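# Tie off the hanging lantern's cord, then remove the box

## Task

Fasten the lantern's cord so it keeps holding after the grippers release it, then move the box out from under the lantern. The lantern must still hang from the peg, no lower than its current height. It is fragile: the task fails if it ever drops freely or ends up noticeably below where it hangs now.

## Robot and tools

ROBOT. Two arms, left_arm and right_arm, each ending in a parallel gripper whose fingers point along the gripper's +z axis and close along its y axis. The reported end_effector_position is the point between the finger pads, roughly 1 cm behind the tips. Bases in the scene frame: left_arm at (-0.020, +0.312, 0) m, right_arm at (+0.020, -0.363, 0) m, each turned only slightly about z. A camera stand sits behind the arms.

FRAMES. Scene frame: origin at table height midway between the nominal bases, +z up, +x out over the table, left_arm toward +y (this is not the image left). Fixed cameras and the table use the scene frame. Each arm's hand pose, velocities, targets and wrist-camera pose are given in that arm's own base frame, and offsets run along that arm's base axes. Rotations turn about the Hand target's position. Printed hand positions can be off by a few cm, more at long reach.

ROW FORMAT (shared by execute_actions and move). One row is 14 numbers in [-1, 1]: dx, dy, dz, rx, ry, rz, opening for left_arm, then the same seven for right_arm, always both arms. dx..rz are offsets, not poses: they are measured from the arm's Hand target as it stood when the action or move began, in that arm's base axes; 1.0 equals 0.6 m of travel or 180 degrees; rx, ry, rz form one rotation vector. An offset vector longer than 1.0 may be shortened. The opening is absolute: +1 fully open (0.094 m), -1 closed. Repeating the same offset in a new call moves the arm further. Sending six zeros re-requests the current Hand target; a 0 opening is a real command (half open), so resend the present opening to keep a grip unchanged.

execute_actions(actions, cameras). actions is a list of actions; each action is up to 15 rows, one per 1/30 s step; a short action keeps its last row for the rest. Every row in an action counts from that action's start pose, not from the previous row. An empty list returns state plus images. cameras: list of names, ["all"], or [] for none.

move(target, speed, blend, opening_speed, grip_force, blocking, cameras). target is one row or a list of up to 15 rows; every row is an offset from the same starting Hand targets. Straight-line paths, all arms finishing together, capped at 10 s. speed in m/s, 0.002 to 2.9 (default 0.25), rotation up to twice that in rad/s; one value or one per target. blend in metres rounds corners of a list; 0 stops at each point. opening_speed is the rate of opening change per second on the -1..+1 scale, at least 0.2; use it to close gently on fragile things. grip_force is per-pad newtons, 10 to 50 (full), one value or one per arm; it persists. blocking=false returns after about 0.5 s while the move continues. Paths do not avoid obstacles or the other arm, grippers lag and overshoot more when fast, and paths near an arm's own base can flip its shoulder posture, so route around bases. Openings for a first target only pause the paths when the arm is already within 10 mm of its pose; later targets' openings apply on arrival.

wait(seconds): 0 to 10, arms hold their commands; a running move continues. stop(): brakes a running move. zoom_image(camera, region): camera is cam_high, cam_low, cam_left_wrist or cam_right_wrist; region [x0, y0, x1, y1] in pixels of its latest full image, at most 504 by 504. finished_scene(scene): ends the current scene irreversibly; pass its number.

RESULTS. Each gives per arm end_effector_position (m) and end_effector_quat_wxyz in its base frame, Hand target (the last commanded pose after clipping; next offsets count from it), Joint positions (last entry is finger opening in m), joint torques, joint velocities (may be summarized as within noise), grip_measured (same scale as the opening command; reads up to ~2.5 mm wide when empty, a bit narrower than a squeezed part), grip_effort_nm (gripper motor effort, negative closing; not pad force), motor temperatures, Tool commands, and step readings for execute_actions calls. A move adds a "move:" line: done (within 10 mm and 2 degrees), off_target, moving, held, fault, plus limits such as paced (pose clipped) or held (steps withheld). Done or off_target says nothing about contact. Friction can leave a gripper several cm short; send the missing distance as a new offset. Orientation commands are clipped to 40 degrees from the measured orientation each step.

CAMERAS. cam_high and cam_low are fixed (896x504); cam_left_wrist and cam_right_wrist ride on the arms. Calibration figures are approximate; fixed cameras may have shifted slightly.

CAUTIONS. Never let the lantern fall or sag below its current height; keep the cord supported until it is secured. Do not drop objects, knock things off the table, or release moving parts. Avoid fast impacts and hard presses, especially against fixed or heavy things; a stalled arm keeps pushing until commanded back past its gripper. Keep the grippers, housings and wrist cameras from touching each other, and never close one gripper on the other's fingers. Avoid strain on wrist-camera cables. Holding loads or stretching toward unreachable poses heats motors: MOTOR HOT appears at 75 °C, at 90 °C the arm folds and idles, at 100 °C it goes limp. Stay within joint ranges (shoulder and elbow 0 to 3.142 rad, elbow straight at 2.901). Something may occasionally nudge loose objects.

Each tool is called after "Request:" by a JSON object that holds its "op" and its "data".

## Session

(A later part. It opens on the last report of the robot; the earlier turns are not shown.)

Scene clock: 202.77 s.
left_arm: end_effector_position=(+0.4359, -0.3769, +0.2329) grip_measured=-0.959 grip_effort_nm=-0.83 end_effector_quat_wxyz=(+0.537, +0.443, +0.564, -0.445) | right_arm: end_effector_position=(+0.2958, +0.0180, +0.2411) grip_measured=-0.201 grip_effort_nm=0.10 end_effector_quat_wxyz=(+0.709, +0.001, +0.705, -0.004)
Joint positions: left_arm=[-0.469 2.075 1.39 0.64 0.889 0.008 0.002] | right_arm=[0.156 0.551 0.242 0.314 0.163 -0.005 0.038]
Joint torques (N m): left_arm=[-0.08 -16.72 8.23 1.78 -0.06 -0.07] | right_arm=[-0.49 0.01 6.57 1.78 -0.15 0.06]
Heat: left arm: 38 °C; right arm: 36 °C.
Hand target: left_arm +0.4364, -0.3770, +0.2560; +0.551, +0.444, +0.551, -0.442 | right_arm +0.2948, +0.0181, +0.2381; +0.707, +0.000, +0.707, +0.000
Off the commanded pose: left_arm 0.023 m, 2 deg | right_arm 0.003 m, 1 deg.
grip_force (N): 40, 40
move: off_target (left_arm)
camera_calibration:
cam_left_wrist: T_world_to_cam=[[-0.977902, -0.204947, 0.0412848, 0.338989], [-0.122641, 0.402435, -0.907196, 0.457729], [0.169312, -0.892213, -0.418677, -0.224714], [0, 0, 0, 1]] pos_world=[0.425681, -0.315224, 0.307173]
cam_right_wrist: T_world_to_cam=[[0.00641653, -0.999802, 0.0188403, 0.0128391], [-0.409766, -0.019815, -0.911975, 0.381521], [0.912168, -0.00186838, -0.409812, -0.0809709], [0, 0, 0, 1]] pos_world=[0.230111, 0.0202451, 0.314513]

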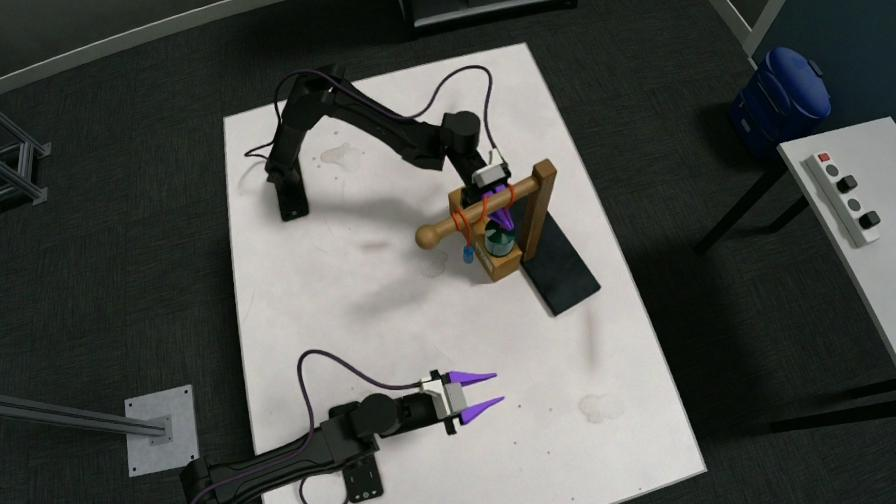

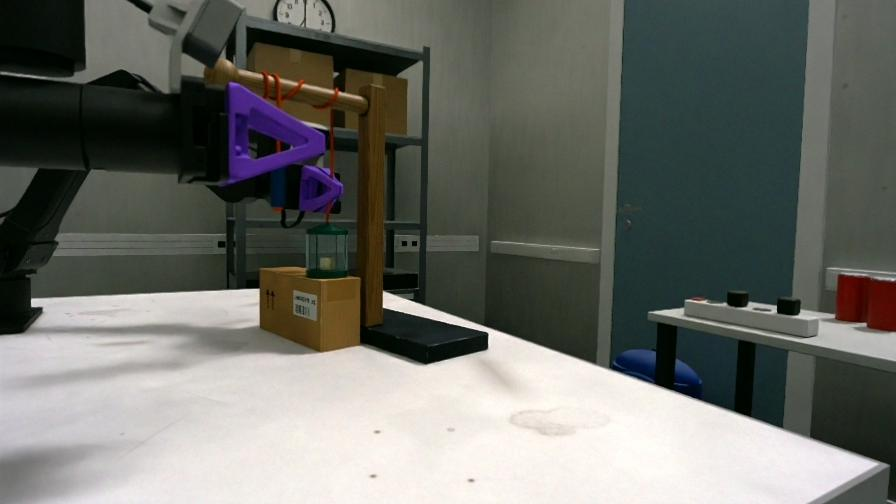

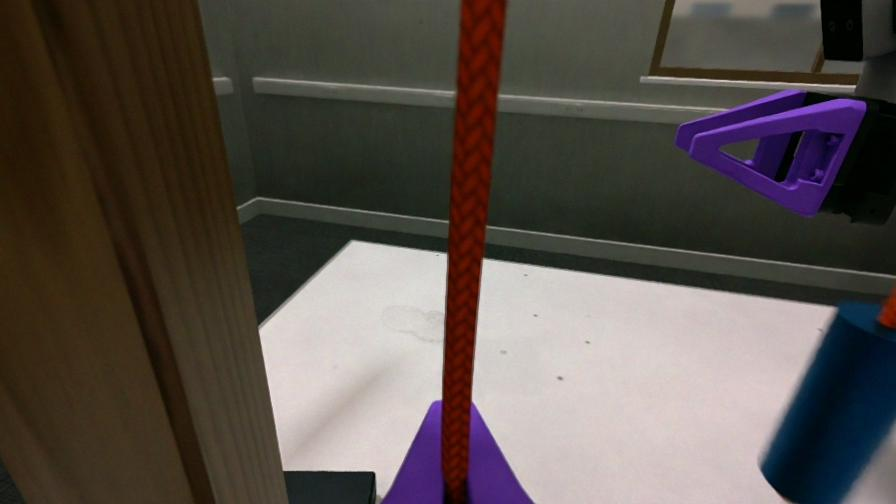

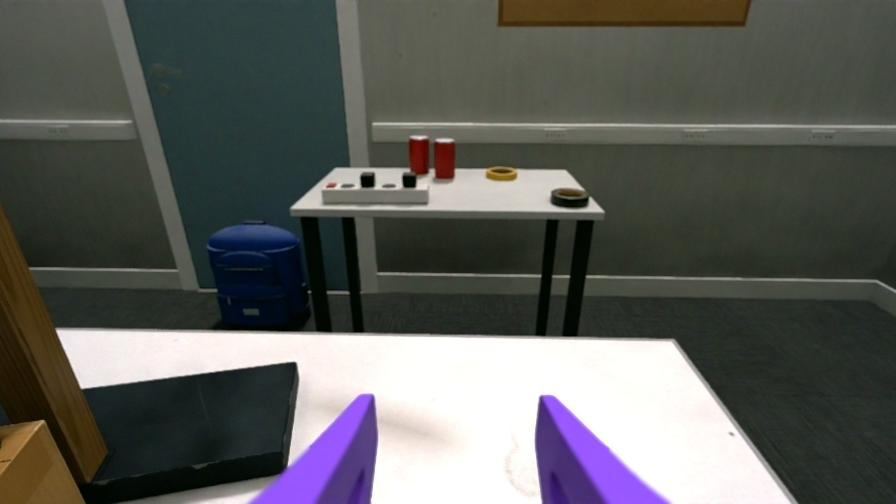

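Request:
{"op": "move", "data": {"target": [0,0,0.03,0,0,0,-1,0,0,0,0,0,0,-0.2], "speed": 0.03, "cameras": ["cam_low","cam_left_wrist"]}}

Request:
{"op": "zoom_image", "data": {"camera": "cam_low", "region": [220, 60, 420, 300]}}

Scene clock: 204.97 s.
left_arm: end_effector_position=(+0.4375, -0.3777, +0.2324) grip_measured=-0.959 grip_effort_nm=-0.83 end_effector_quat_wxyz=(+0.520, +0.439, +0.580, -0.448) | right_arm: end_effector_position=(+0.2958, +0.0180, +0.2411) grip_measured=-0.201 grip_effort_nm=0.10 end_effector_quat_wxyz=(+0.709, +0.001, +0.705, -0.004)
Joint positions: left_arm=[-0.469 2.071 1.419 0.562 0.889 0.007 0.002] | right_arm=[0.156 0.551 0.242 0.314 0.163 -0.005 0.038]
Joint torques (N m): left_arm=[-0.03 -19.02 8.79 1.98 -0.04 -0.03] | right_arm=[-0.49 0.02 6.56 1.79 -0.15 0.06]
Motor temperatures (°C): left_arm=[23 32 32 38 26 26 27] | right_arm=[27 30 34 36 25 25 22]
Heat: left arm: 38 °C; right arm: 36 °C.
Hand target: left_arm +0.4364, -0.3770, +0.2739; +0.551, +0.444, +0.551, -0.442 | right_arm +0.2948, +0.0181, +0.2381; +0.707, +0.000, +0.707, +0.000
Off the commanded pose: left_arm 0.042 m, 5 deg | right_arm 0.003 m, 1 deg.
grip_force (N): 40, 40
move: off_target (left_arm)
camera_calibration:
cam_left_wrist: T_world_to_cam=[[-0.975406, -0.206157, 0.0779939, 0.330354], [-0.160387, 0.421119, -0.892712, 0.478002], [0.151194, -0.883265, -0.443827, -0.208798], [0, 0, 0, 1]] pos_world=[0.430463, -0.317616, 0.308282]
Images, in order (width x height): cam_low 896x504, cam_left_wrist 896x504.

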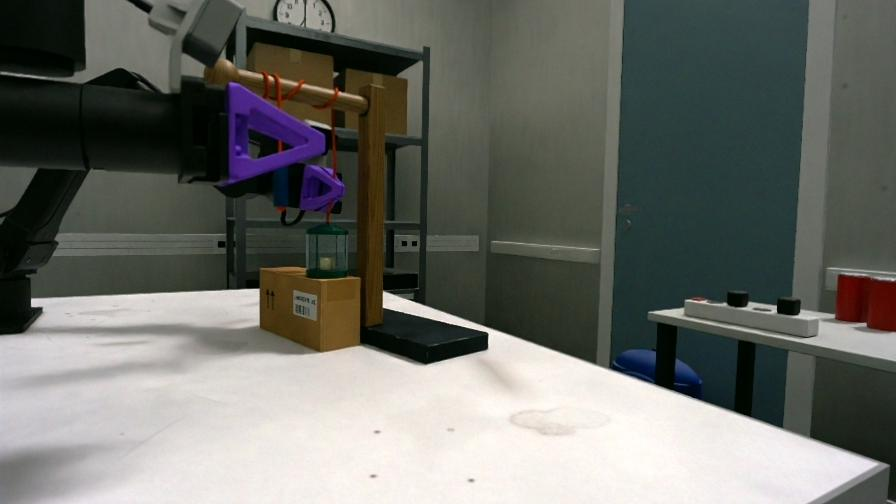

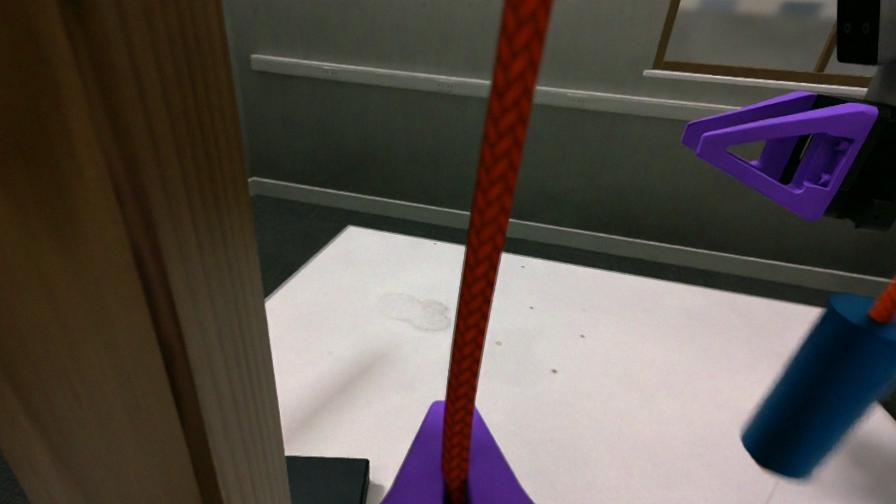

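Scaled by 2.100 from the camera's 896x504 image, which has a finer 1280x720 frame.

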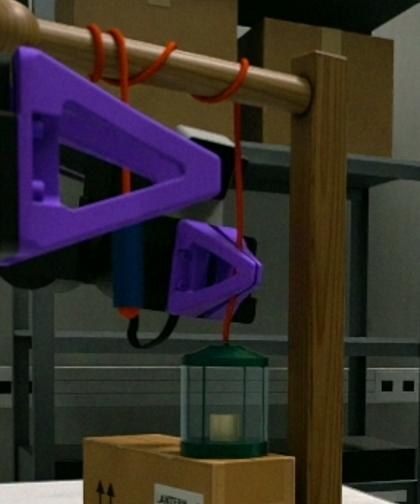

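Request:
{"op": "move", "data": {"target": [0,0,0.04,0,0,0,-1,0,0,0,0,0,0,-0.2], "speed": 0.02, "cameras": ["cam_high","cam_low","cam_left_wrist"]}}

Request:
{"op": "zoom_image", "data": {"camera": "cam_low", "region": [220, 60, 420, 300]}}

Request:
{"op": "zoom_image", "data": {"camera": "cam_high", "region": [400, 120, 580, 300]}}

Scene clock: 209.60 s.
left_arm: end_effector_position=(+0.4380, -0.3778, +0.2419) grip_measured=-0.959 grip_effort_nm=-0.83 end_effector_quat_wxyz=(+0.504, +0.435, +0.595, -0.451) | right_arm: end_effector_position=(+0.2958, +0.0180, +0.2411) grip_measured=-0.201 grip_effort_nm=0.10 end_effector_quat_wxyz=(+0.709, +0.001, +0.705, -0.004)
Joint positions: left_arm=[-0.469 2.051 1.463 0.451 0.887 0.007 0.002] | right_arm=[0.156 0.551 0.242 0.314 0.163 -0.005 0.038]
Joint torques (N m): left_arm=[-0.08 -20.04 9.54 2.31 -0.02 -0.05] | right_arm=[-0.49 0.03 6.54 1.78 -0.15 0.06]
Heat: left arm: 39 °C; right arm: 36 °C.
Hand target: left_arm +0.4364, -0.3770, +0.2980; +0.551, +0.444, +0.551, -0.442 | right_arm +0.2948, +0.0181, +0.2381; +0.707, +0.000, +0.707, +0.000
Off the commanded pose: left_arm 0.056 m, 7 deg | right_arm 0.003 m, 1 deg.
grip_force (N): 40, 40
move: off_target (left_arm)
camera_calibration:
cam_left_wrist: T_world_to_cam=[[-0.971314, -0.209259, 0.112959, 0.318711], [-0.196556, 0.439125, -0.876661, 0.505441], [0.133846, -0.873716, -0.46766, -0.187759], [0, 0, 0, 1]] pos_world=[0.434046, -0.319307, 0.319292]
Images, in order (width x height): cam_high 896x504, cam_low 896x504, cam_left_wrist 896x504.

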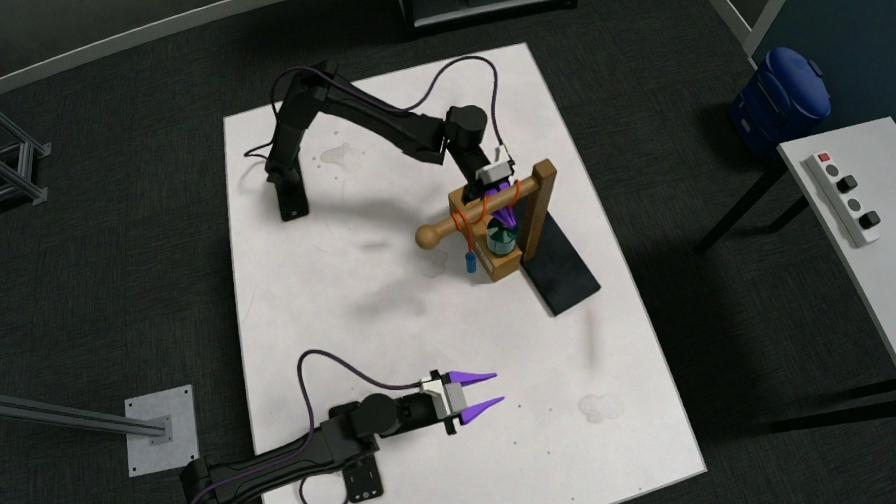

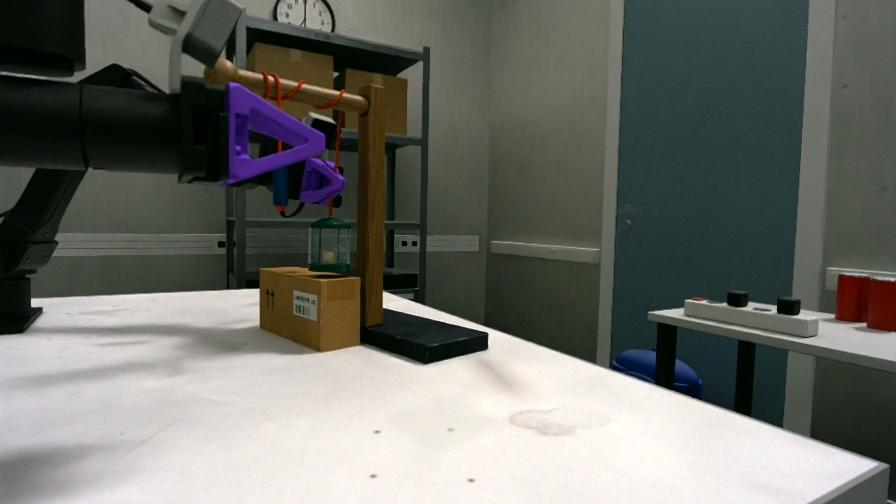

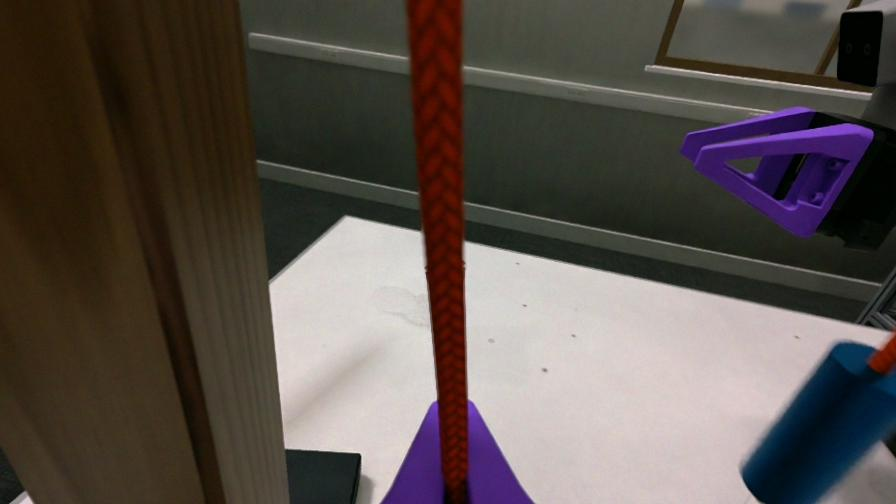

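Scaled by 2.100 from the camera's 896x504 image, which has a finer 1280x720 frame.

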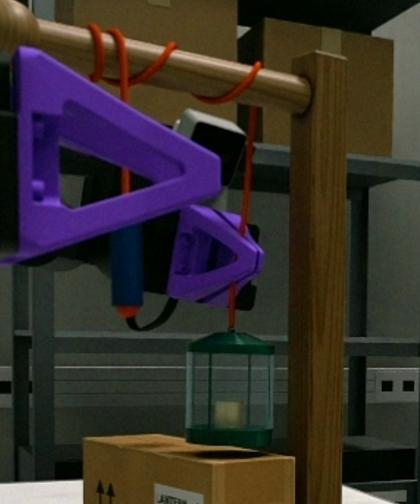

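Scaled by 2.800 from the camera's 896x504 image, which has a finer 1280x720 frame.

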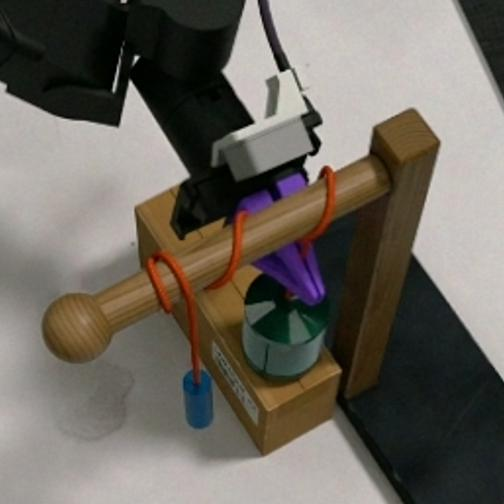

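Request:
{"op": "move", "data": {"target": [0,0.01,0.03,0,0,0,-1,0,0,0,0,0,0,-0.2], "speed": 0.02, "grip_force": 50, "cameras": ["all"]}}

Request:
{"op": "zoom_image", "data": {"camera": "cam_low", "region": [220, 60, 420, 300]}}

Request:
{"op": "zoom_image", "data": {"camera": "cam_high", "region": [400, 120, 580, 300]}}

Scene clock: 212.20 s.
left_arm: end_effector_position=(+0.4391, -0.3755, +0.2589) grip_measured=-0.966 grip_effort_nm=-1.01 end_effector_quat_wxyz=(+0.504, +0.433, +0.597, -0.450) | right_arm: end_effector_position=(+0.2958, +0.0180, +0.2411) grip_measured=-0.201 grip_effort_nm=0.10 end_effector_quat_wxyz=(+0.709, +0.001, +0.705, -0.004)
Joint positions: left_arm=[-0.465 2.027 1.502 0.386 0.887 0.007 0.002] | right_arm=[0.156 0.551 0.242 0.314 0.163 -0.005 0.038]
Joint torques (N m): left_arm=[0.47 -19.96 9.63 2.33 0.1 -0.03] | right_arm=[-0.46 0.01 6.54 1.79 -0.15 0.06]
Heat: left arm: 39 °C; right arm: 36 °C.
Hand target: left_arm +0.4364, -0.3710, +0.3160; +0.551, +0.444, +0.551, -0.442 | right_arm +0.2948, +0.0181, +0.2381; +0.707, +0.000, +0.707, +0.000
Off the commanded pose: left_arm 0.057 m, 8 deg | right_arm 0.003 m, 1 deg.
move: off_target (left_arm)
camera_calibration:
cam_left_wrist: T_world_to_cam=[[-0.970033, -0.21384, 0.115365, 0.315388], [-0.200995, 0.43944, -0.875496, 0.521301], [0.13652, -0.872448, -0.469252, -0.178199], [0, 0, 0, 1]] pos_world=[0.435043, -0.317107, 0.336392]
cam_right_wrist: T_world_to_cam=[[0.00641653, -0.999802, 0.0188403, 0.0128391], [-0.409766, -0.019815, -0.911975, 0.381521], [0.912168, -0.00186838, -0.409812, -0.0809709], [0, 0, 0, 1]] pos_world=[0.230111, 0.0202451, 0.314513]

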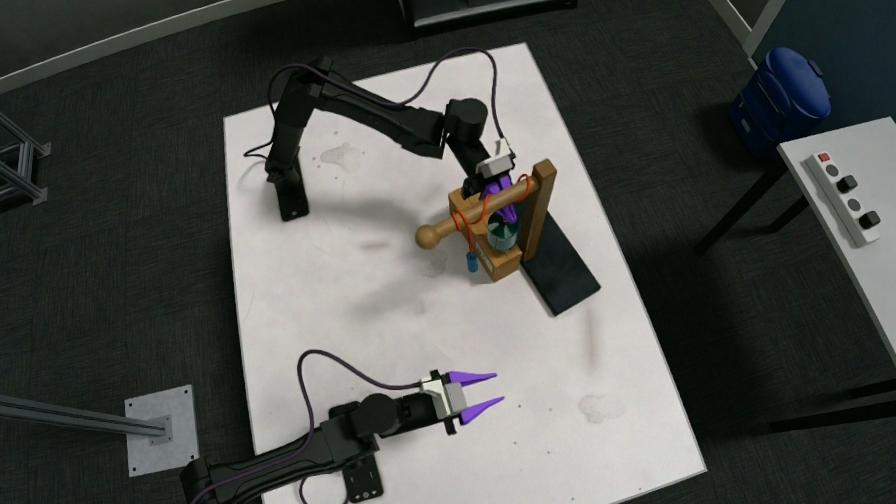

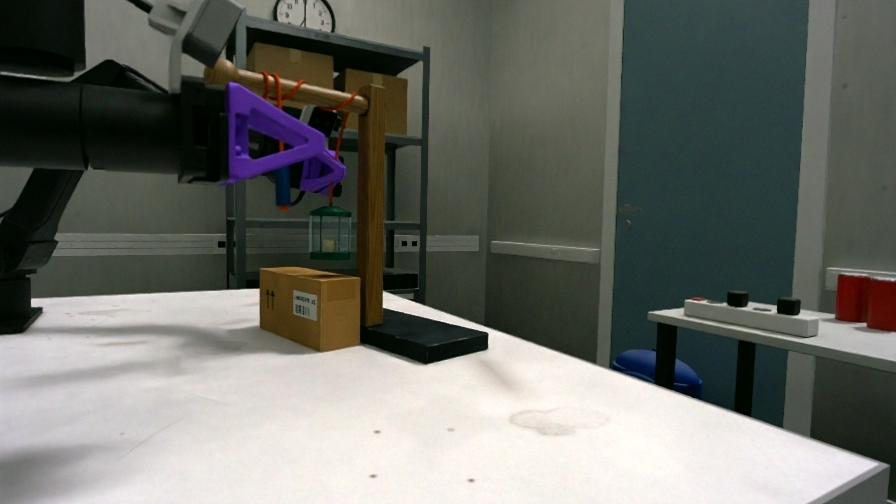

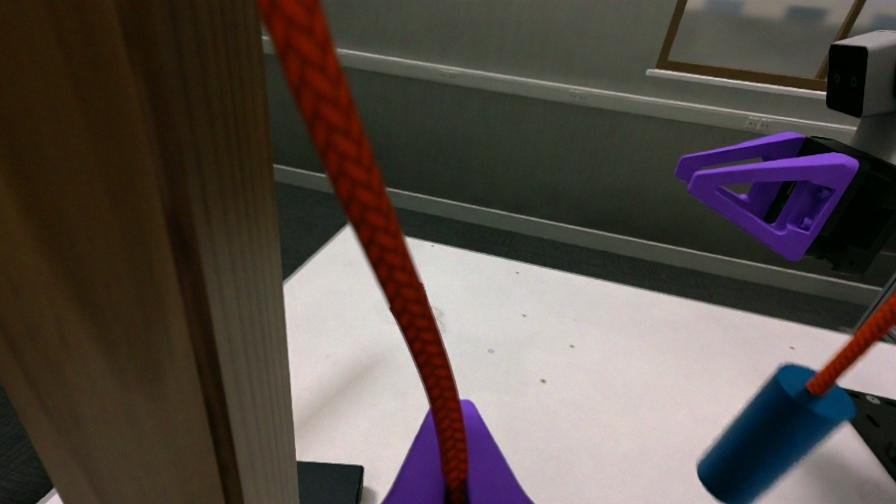

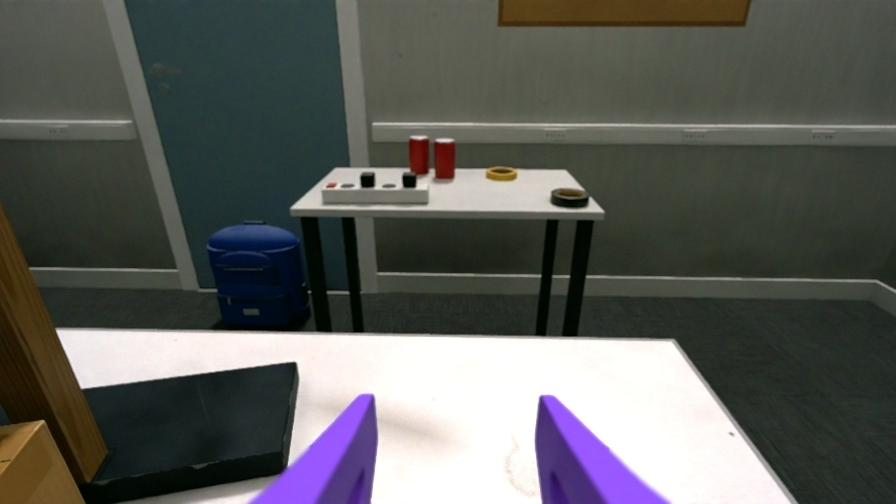

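Scaled by 2.100 from the camera's 896x504 image, which has a finer 1280x720 frame.

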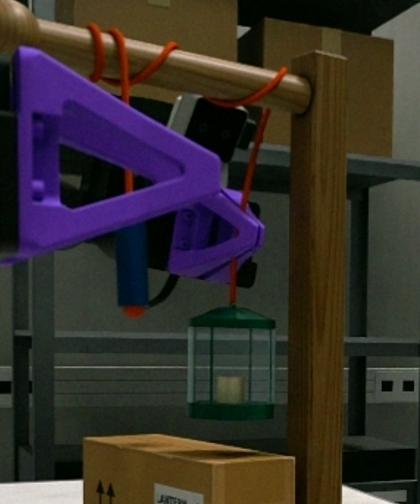

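Scaled by 2.800 from the camera's 896x504 image, which has a finer 1280x720 frame.

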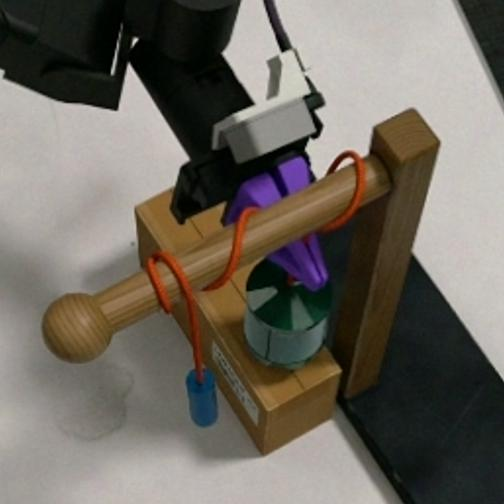

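Request:
{"op": "move", "data": {"target": [0,0,-0.015,0,0,0,-1,-0.091,0.253,-0.063,0,0,0.25,0], "speed": 0.12, "cameras": ["all"]}}

Request:
{"op": "zoom_image", "data": {"camera": "cam_low", "region": [220, 60, 420, 300]}}

Scene clock: 218.70 s.
left_arm: end_effector_position=(+0.4393, -0.3756, +0.2603) grip_measured=-0.966 grip_effort_nm=-1.01 end_effector_quat_wxyz=(+0.507, +0.434, +0.594, -0.449) | right_arm: end_effector_position=(+0.2439, +0.1668, +0.2028) grip_measured=-0.001 grip_effort_nm=0.10 end_effector_quat_wxyz=(+0.656, -0.265, +0.656, +0.262)
Joint positions: left_arm=[-0.465 2.027 1.502 0.394 0.887 0.007 0.002] | right_arm=[0.345 0.652 0.108 0.543 -0.419 -0.004 0.047]
Joint torques (N m): left_arm=[0.47 -18.97 8.08 2.53 0.08 -0.03] | right_arm=[0.53 0.39 5.98 1.96 -0.16 0.07]
Heat: left arm: 41 °C; right arm: 36 °C.
Hand target: left_arm +0.4364, -0.3710, +0.3070; +0.551, +0.444, +0.551, -0.442 | right_arm +0.2402, +0.1699, +0.2004; +0.653, -0.270, +0.653, +0.271
Off the commanded pose: left_arm 0.047 m, 7 deg | right_arm 0.005 m, 1 deg.
move: off_target (left_arm)
camera_calibration:
cam_left_wrist: T_world_to_cam=[[-0.970785, -0.213506, 0.109504, 0.317319], [-0.195068, 0.43647, -0.878318, 0.519618], [0.13973, -0.874019, -0.465367, -0.180613], [0, 0, 0, 1]] pos_world=[0.434646, -0.316908, 0.337591]
cam_right_wrist: T_world_to_cam=[[0.701387, -0.712537, 0.0186148, -0.0547294], [-0.285295, -0.304571, -0.908759, 0.344708], [0.653194, 0.632081, -0.416906, -0.0900804], [0, 0, 0, 1]] pos_world=[0.19557, 0.12293, 0.276721]

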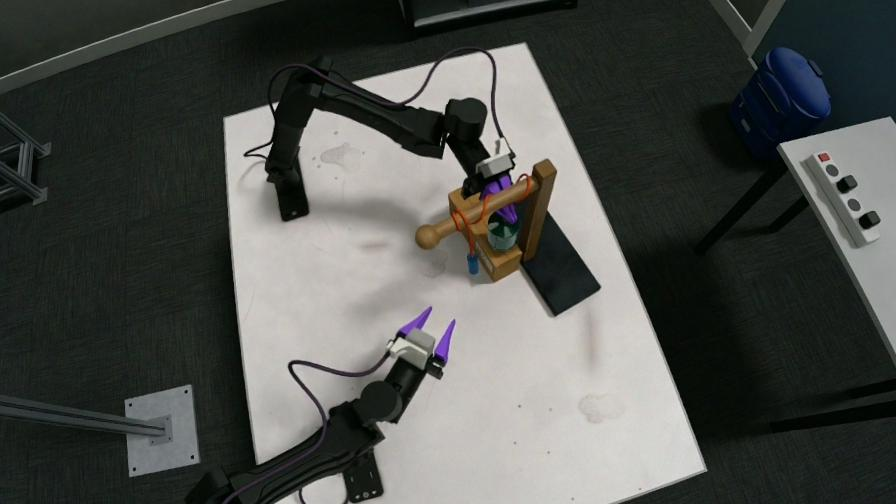

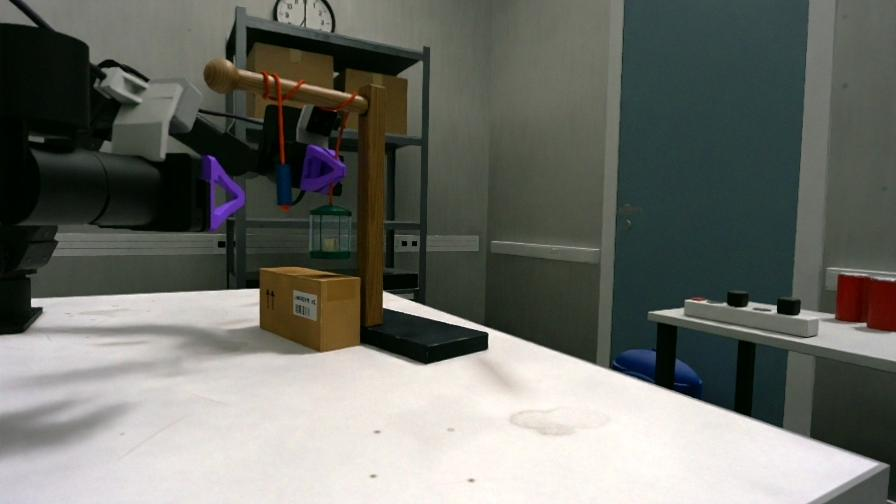

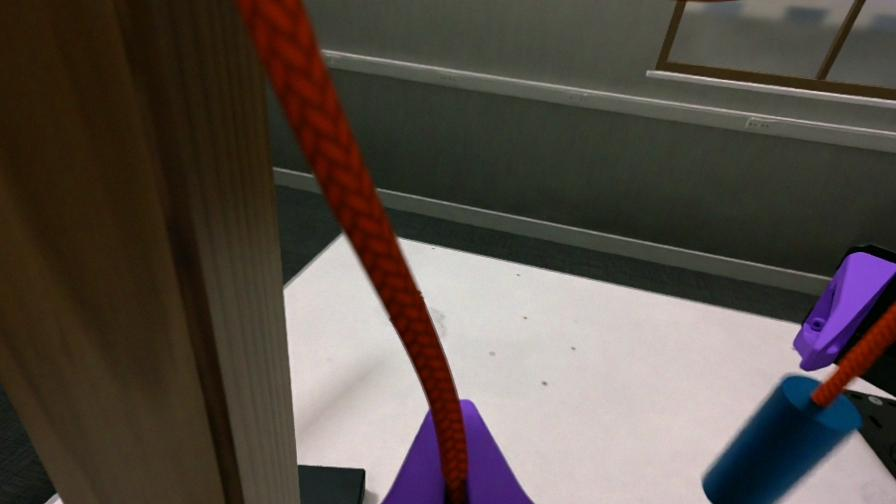

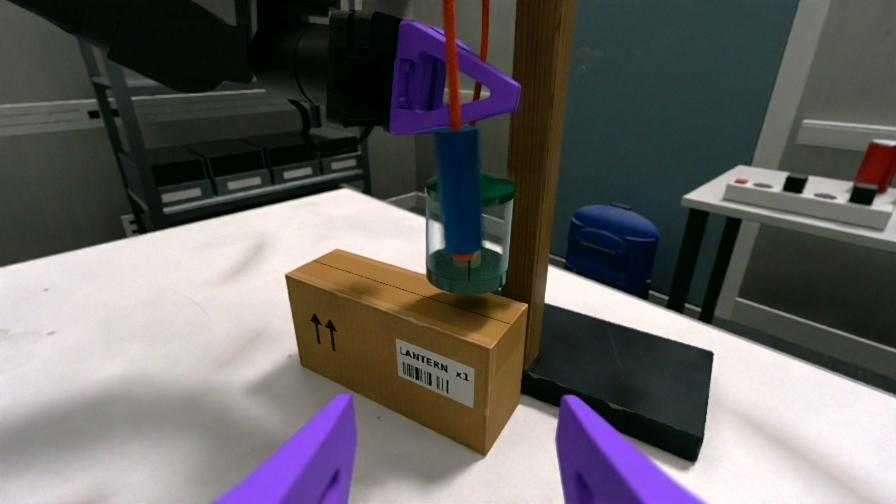

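Scaled by 2.100 from the camera's 896x504 image, which has a finer 1280x720 frame.

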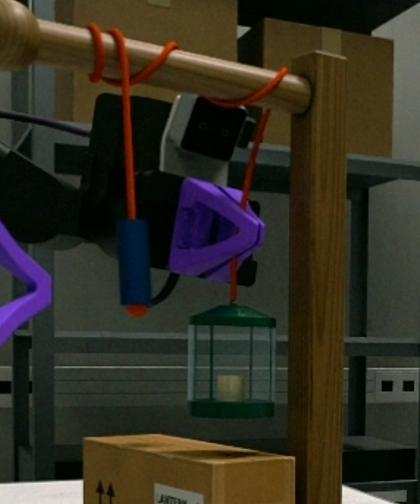

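Request:
{"op": "move", "data": {"target": [[0,0,0,0,0,0,-1,0.09,0.08,0.018,0,0,0,0],[0,0,0,0,0,0,-1,0.136,0.125,0.018,0,0,0,0]], "speed": 0.06, "blend": [0.01,0], "cameras": ["all"]}}

Scene clock: 222.93 s.
left_arm: end_effector_position=(+0.4393, -0.3756, +0.2604) grip_measured=-0.966 grip_effort_nm=-1.01 end_effector_quat_wxyz=(+0.507, +0.434, +0.594, -0.449) | right_arm: end_effector_position=(+0.3180, +0.2406, +0.2008) grip_measured=-0.001 grip_effort_nm=0.10 end_effector_quat_wxyz=(+0.644, -0.273, +0.662, +0.267)
Joint positions: left_arm=[-0.465 2.027 1.502 0.394 0.887 0.007 0.002] | right_arm=[0.532 1.357 0.382 0.947 -0.252 -0.004 0.047]
Joint torques (N m): left_arm=[0.47 -19.03 8.08 2.53 0.11 0] | right_arm=[0.57 -3.34 7.9 1.96 0.07 0.06]
Heat: left arm: 42 °C; right arm: 36 °C.
Hand target: left_arm +0.4364, -0.3710, +0.3070; +0.551, +0.444, +0.551, -0.442 | right_arm +0.3218, +0.2450, +0.2110; +0.653, -0.270, +0.653, +0.271
Off the commanded pose: left_arm 0.047 m, 7 deg | right_arm 0.012 m, 2 deg.
move: off_target (left_arm, right_arm)
camera_calibration:
cam_left_wrist: T_world_to_cam=[[-0.970831, -0.213432, 0.109244, 0.31745], [-0.194772, 0.436321, -0.878457, 0.51949], [0.139825, -0.874111, -0.465165, -0.180752], [0, 0, 0, 1]] pos_world=[0.434646, -0.316908, 0.33759]
cam_right_wrist: T_world_to_cam=[[0.715487, -0.69852, 0.0121398, -0.0606208], [-0.299135, -0.322011, -0.898236, 0.393024], [0.631345, 0.639045, -0.439347, -0.176217], [0, 0, 0, 1]] pos_world=[0.272194, 0.196824, 0.276343]

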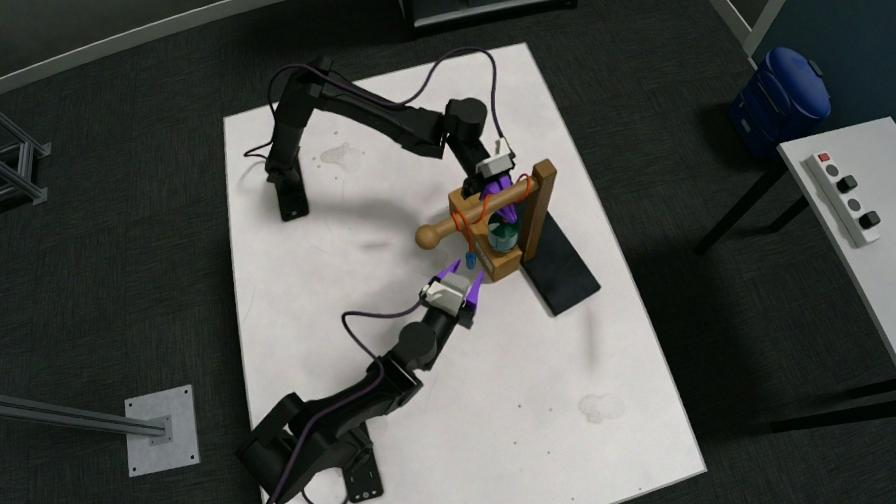

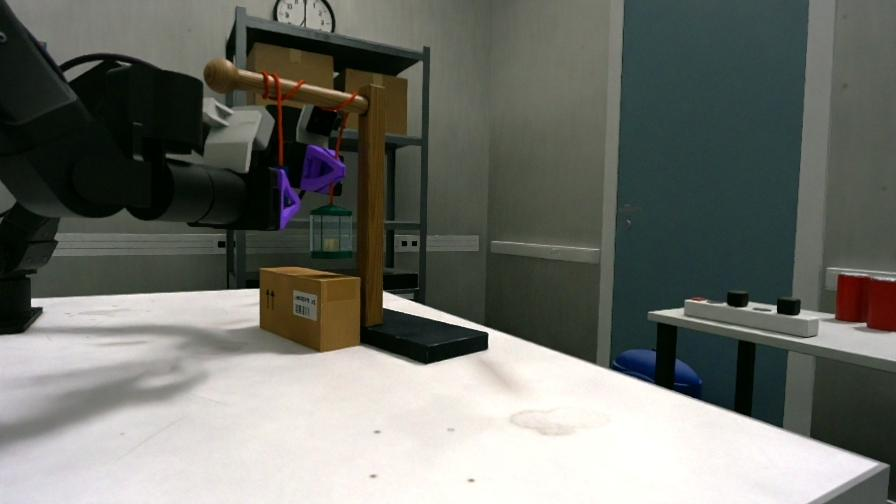

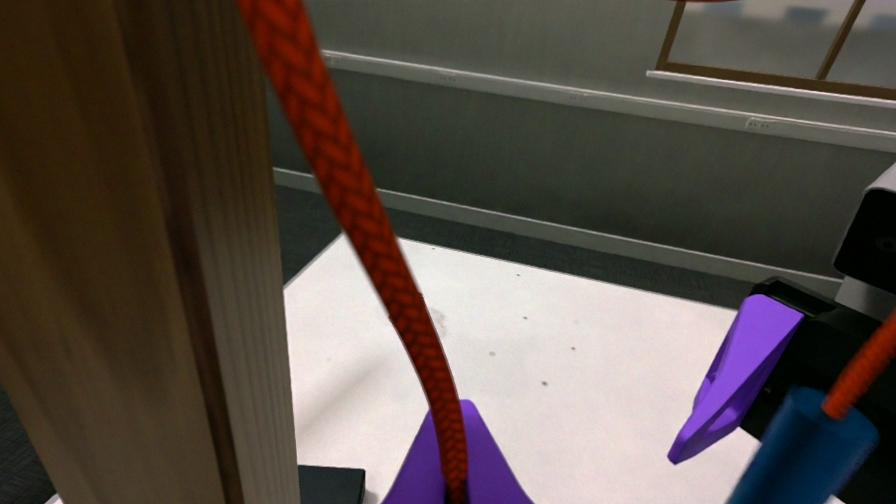

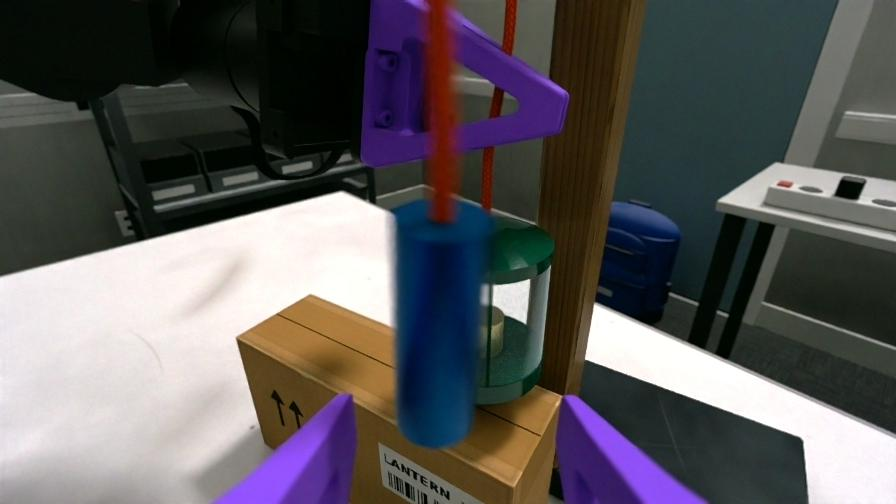

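Request:
{"op": "move", "data": {"target": [[0,0,0,0,0,0,-1,0.01,0.01,0.022,0,0,0,0],[0,0,0,0,0,0,-1,0.01,0.01,0.022,0,0,0,-0.9]], "speed": 0.05, "opening_speed": 0.7, "cameras": ["all"]}}

Scene clock: 227.43 s.
left_arm: end_effector_position=(+0.4393, -0.3756, +0.2604) grip_measured=-0.966 grip_effort_nm=-1.01 end_effector_quat_wxyz=(+0.507, +0.434, +0.594, -0.449) | right_arm: end_effector_position=(+0.3256, +0.2472, +0.2151) grip_measured=-0.606 grip_effort_nm=-1.00 end_effector_quat_wxyz=(+0.649, -0.272, +0.659, +0.267)
Joint positions: left_arm=[-0.465 2.027 1.502 0.394 0.887 0.007 0.002] | right_arm=[0.541 1.357 0.442 0.899 -0.242 -0.004 0.019]
Joint torques (N m): left_arm=[0.46 -18.99 8.09 2.53 0.1 0.01] | right_arm=[0.55 -4.31 8.01 1.76 0.05 0.08]
Motor temperatures (°C): left_arm=[23 33 34 43 25 26 28] | right_arm=[27 30 34 36 25 25 22]
Heat: left arm: 43 °C; right arm: 36 °C.
Hand target: left_arm +0.4364, -0.3710, +0.3070; +0.551, +0.444, +0.551, -0.442 | right_arm +0.3278, +0.2509, +0.2242; +0.653, -0.270, +0.653, +0.271
Off the commanded pose: left_arm 0.047 m, 7 deg | right_arm 0.010 m, 1 deg.
move: off_target (left_arm)
camera_calibration:
cam_left_wrist: T_world_to_cam=[[-0.970831, -0.213432, 0.109244, 0.31745], [-0.194772, 0.436321, -0.878457, 0.51949], [0.139825, -0.874111, -0.465165, -0.180752], [0, 0, 0, 1]] pos_world=[0.434646, -0.316908, 0.33759]
cam_right_wrist: T_world_to_cam=[[0.714531, -0.699435, 0.0153506, -0.0617965], [-0.29053, -0.316618, -0.902965, 0.407135], [0.636426, 0.640737, -0.42944, -0.183132], [0, 0, 0, 1]] pos_world=[0.27899, 0.203023, 0.289933]

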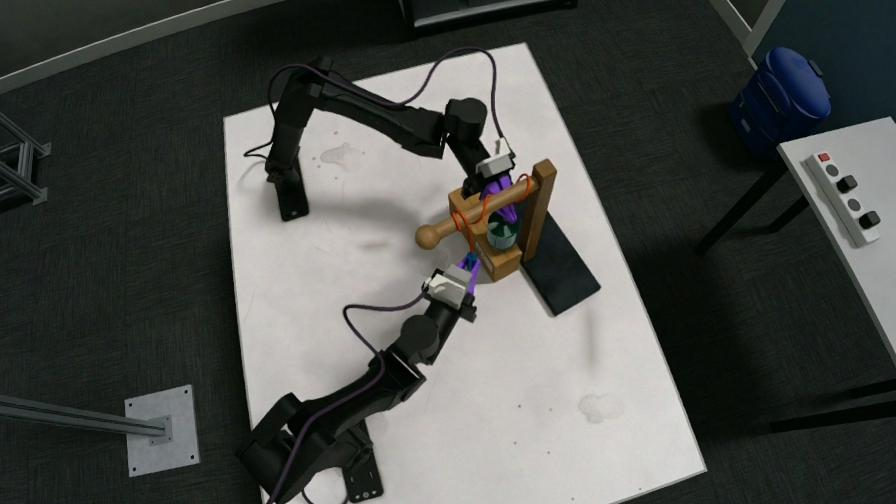

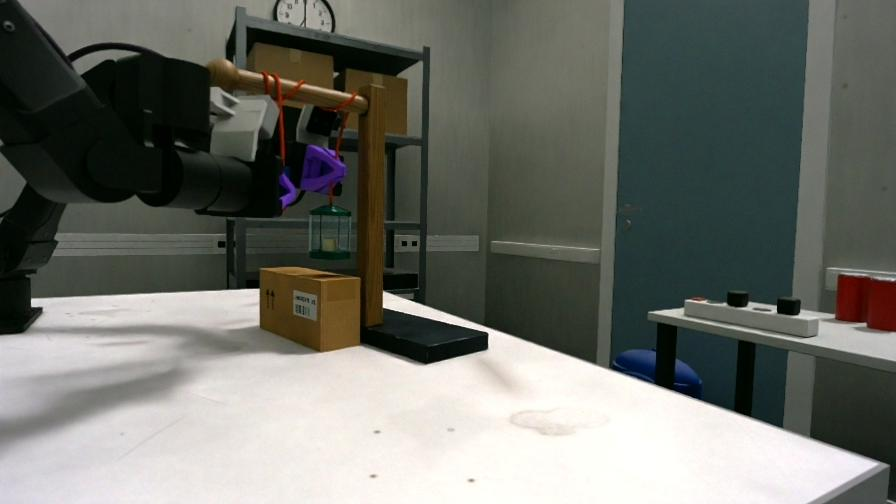

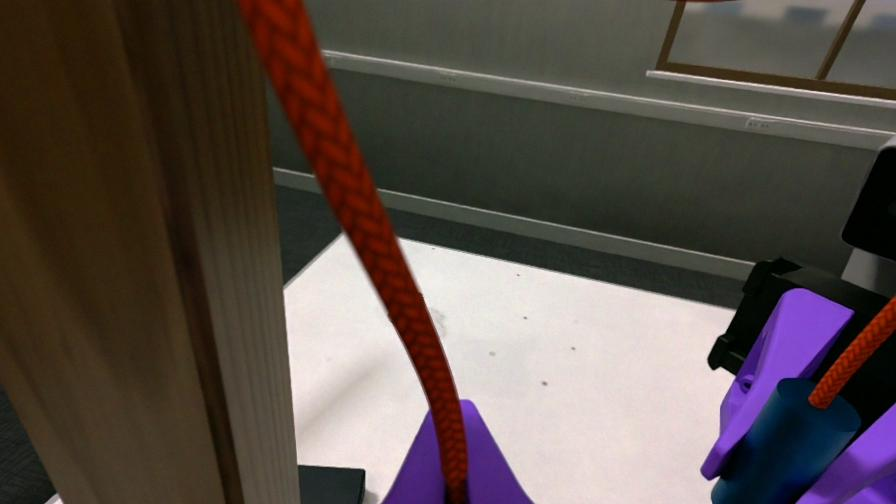

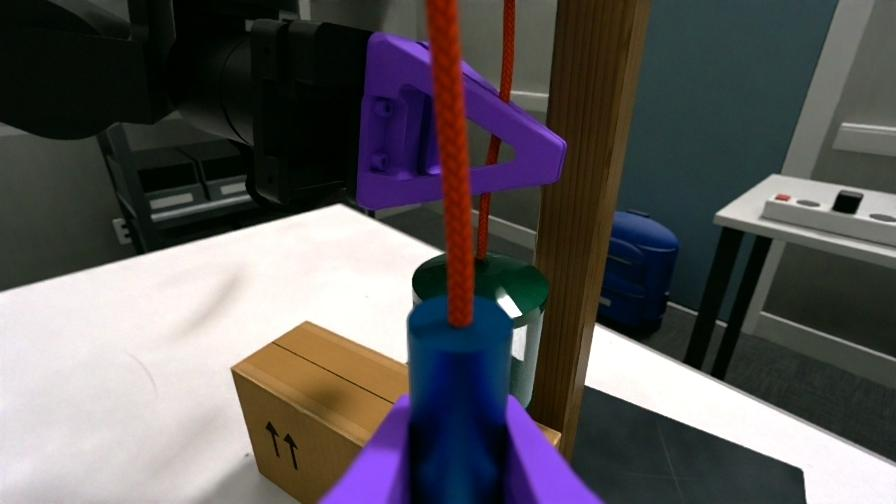

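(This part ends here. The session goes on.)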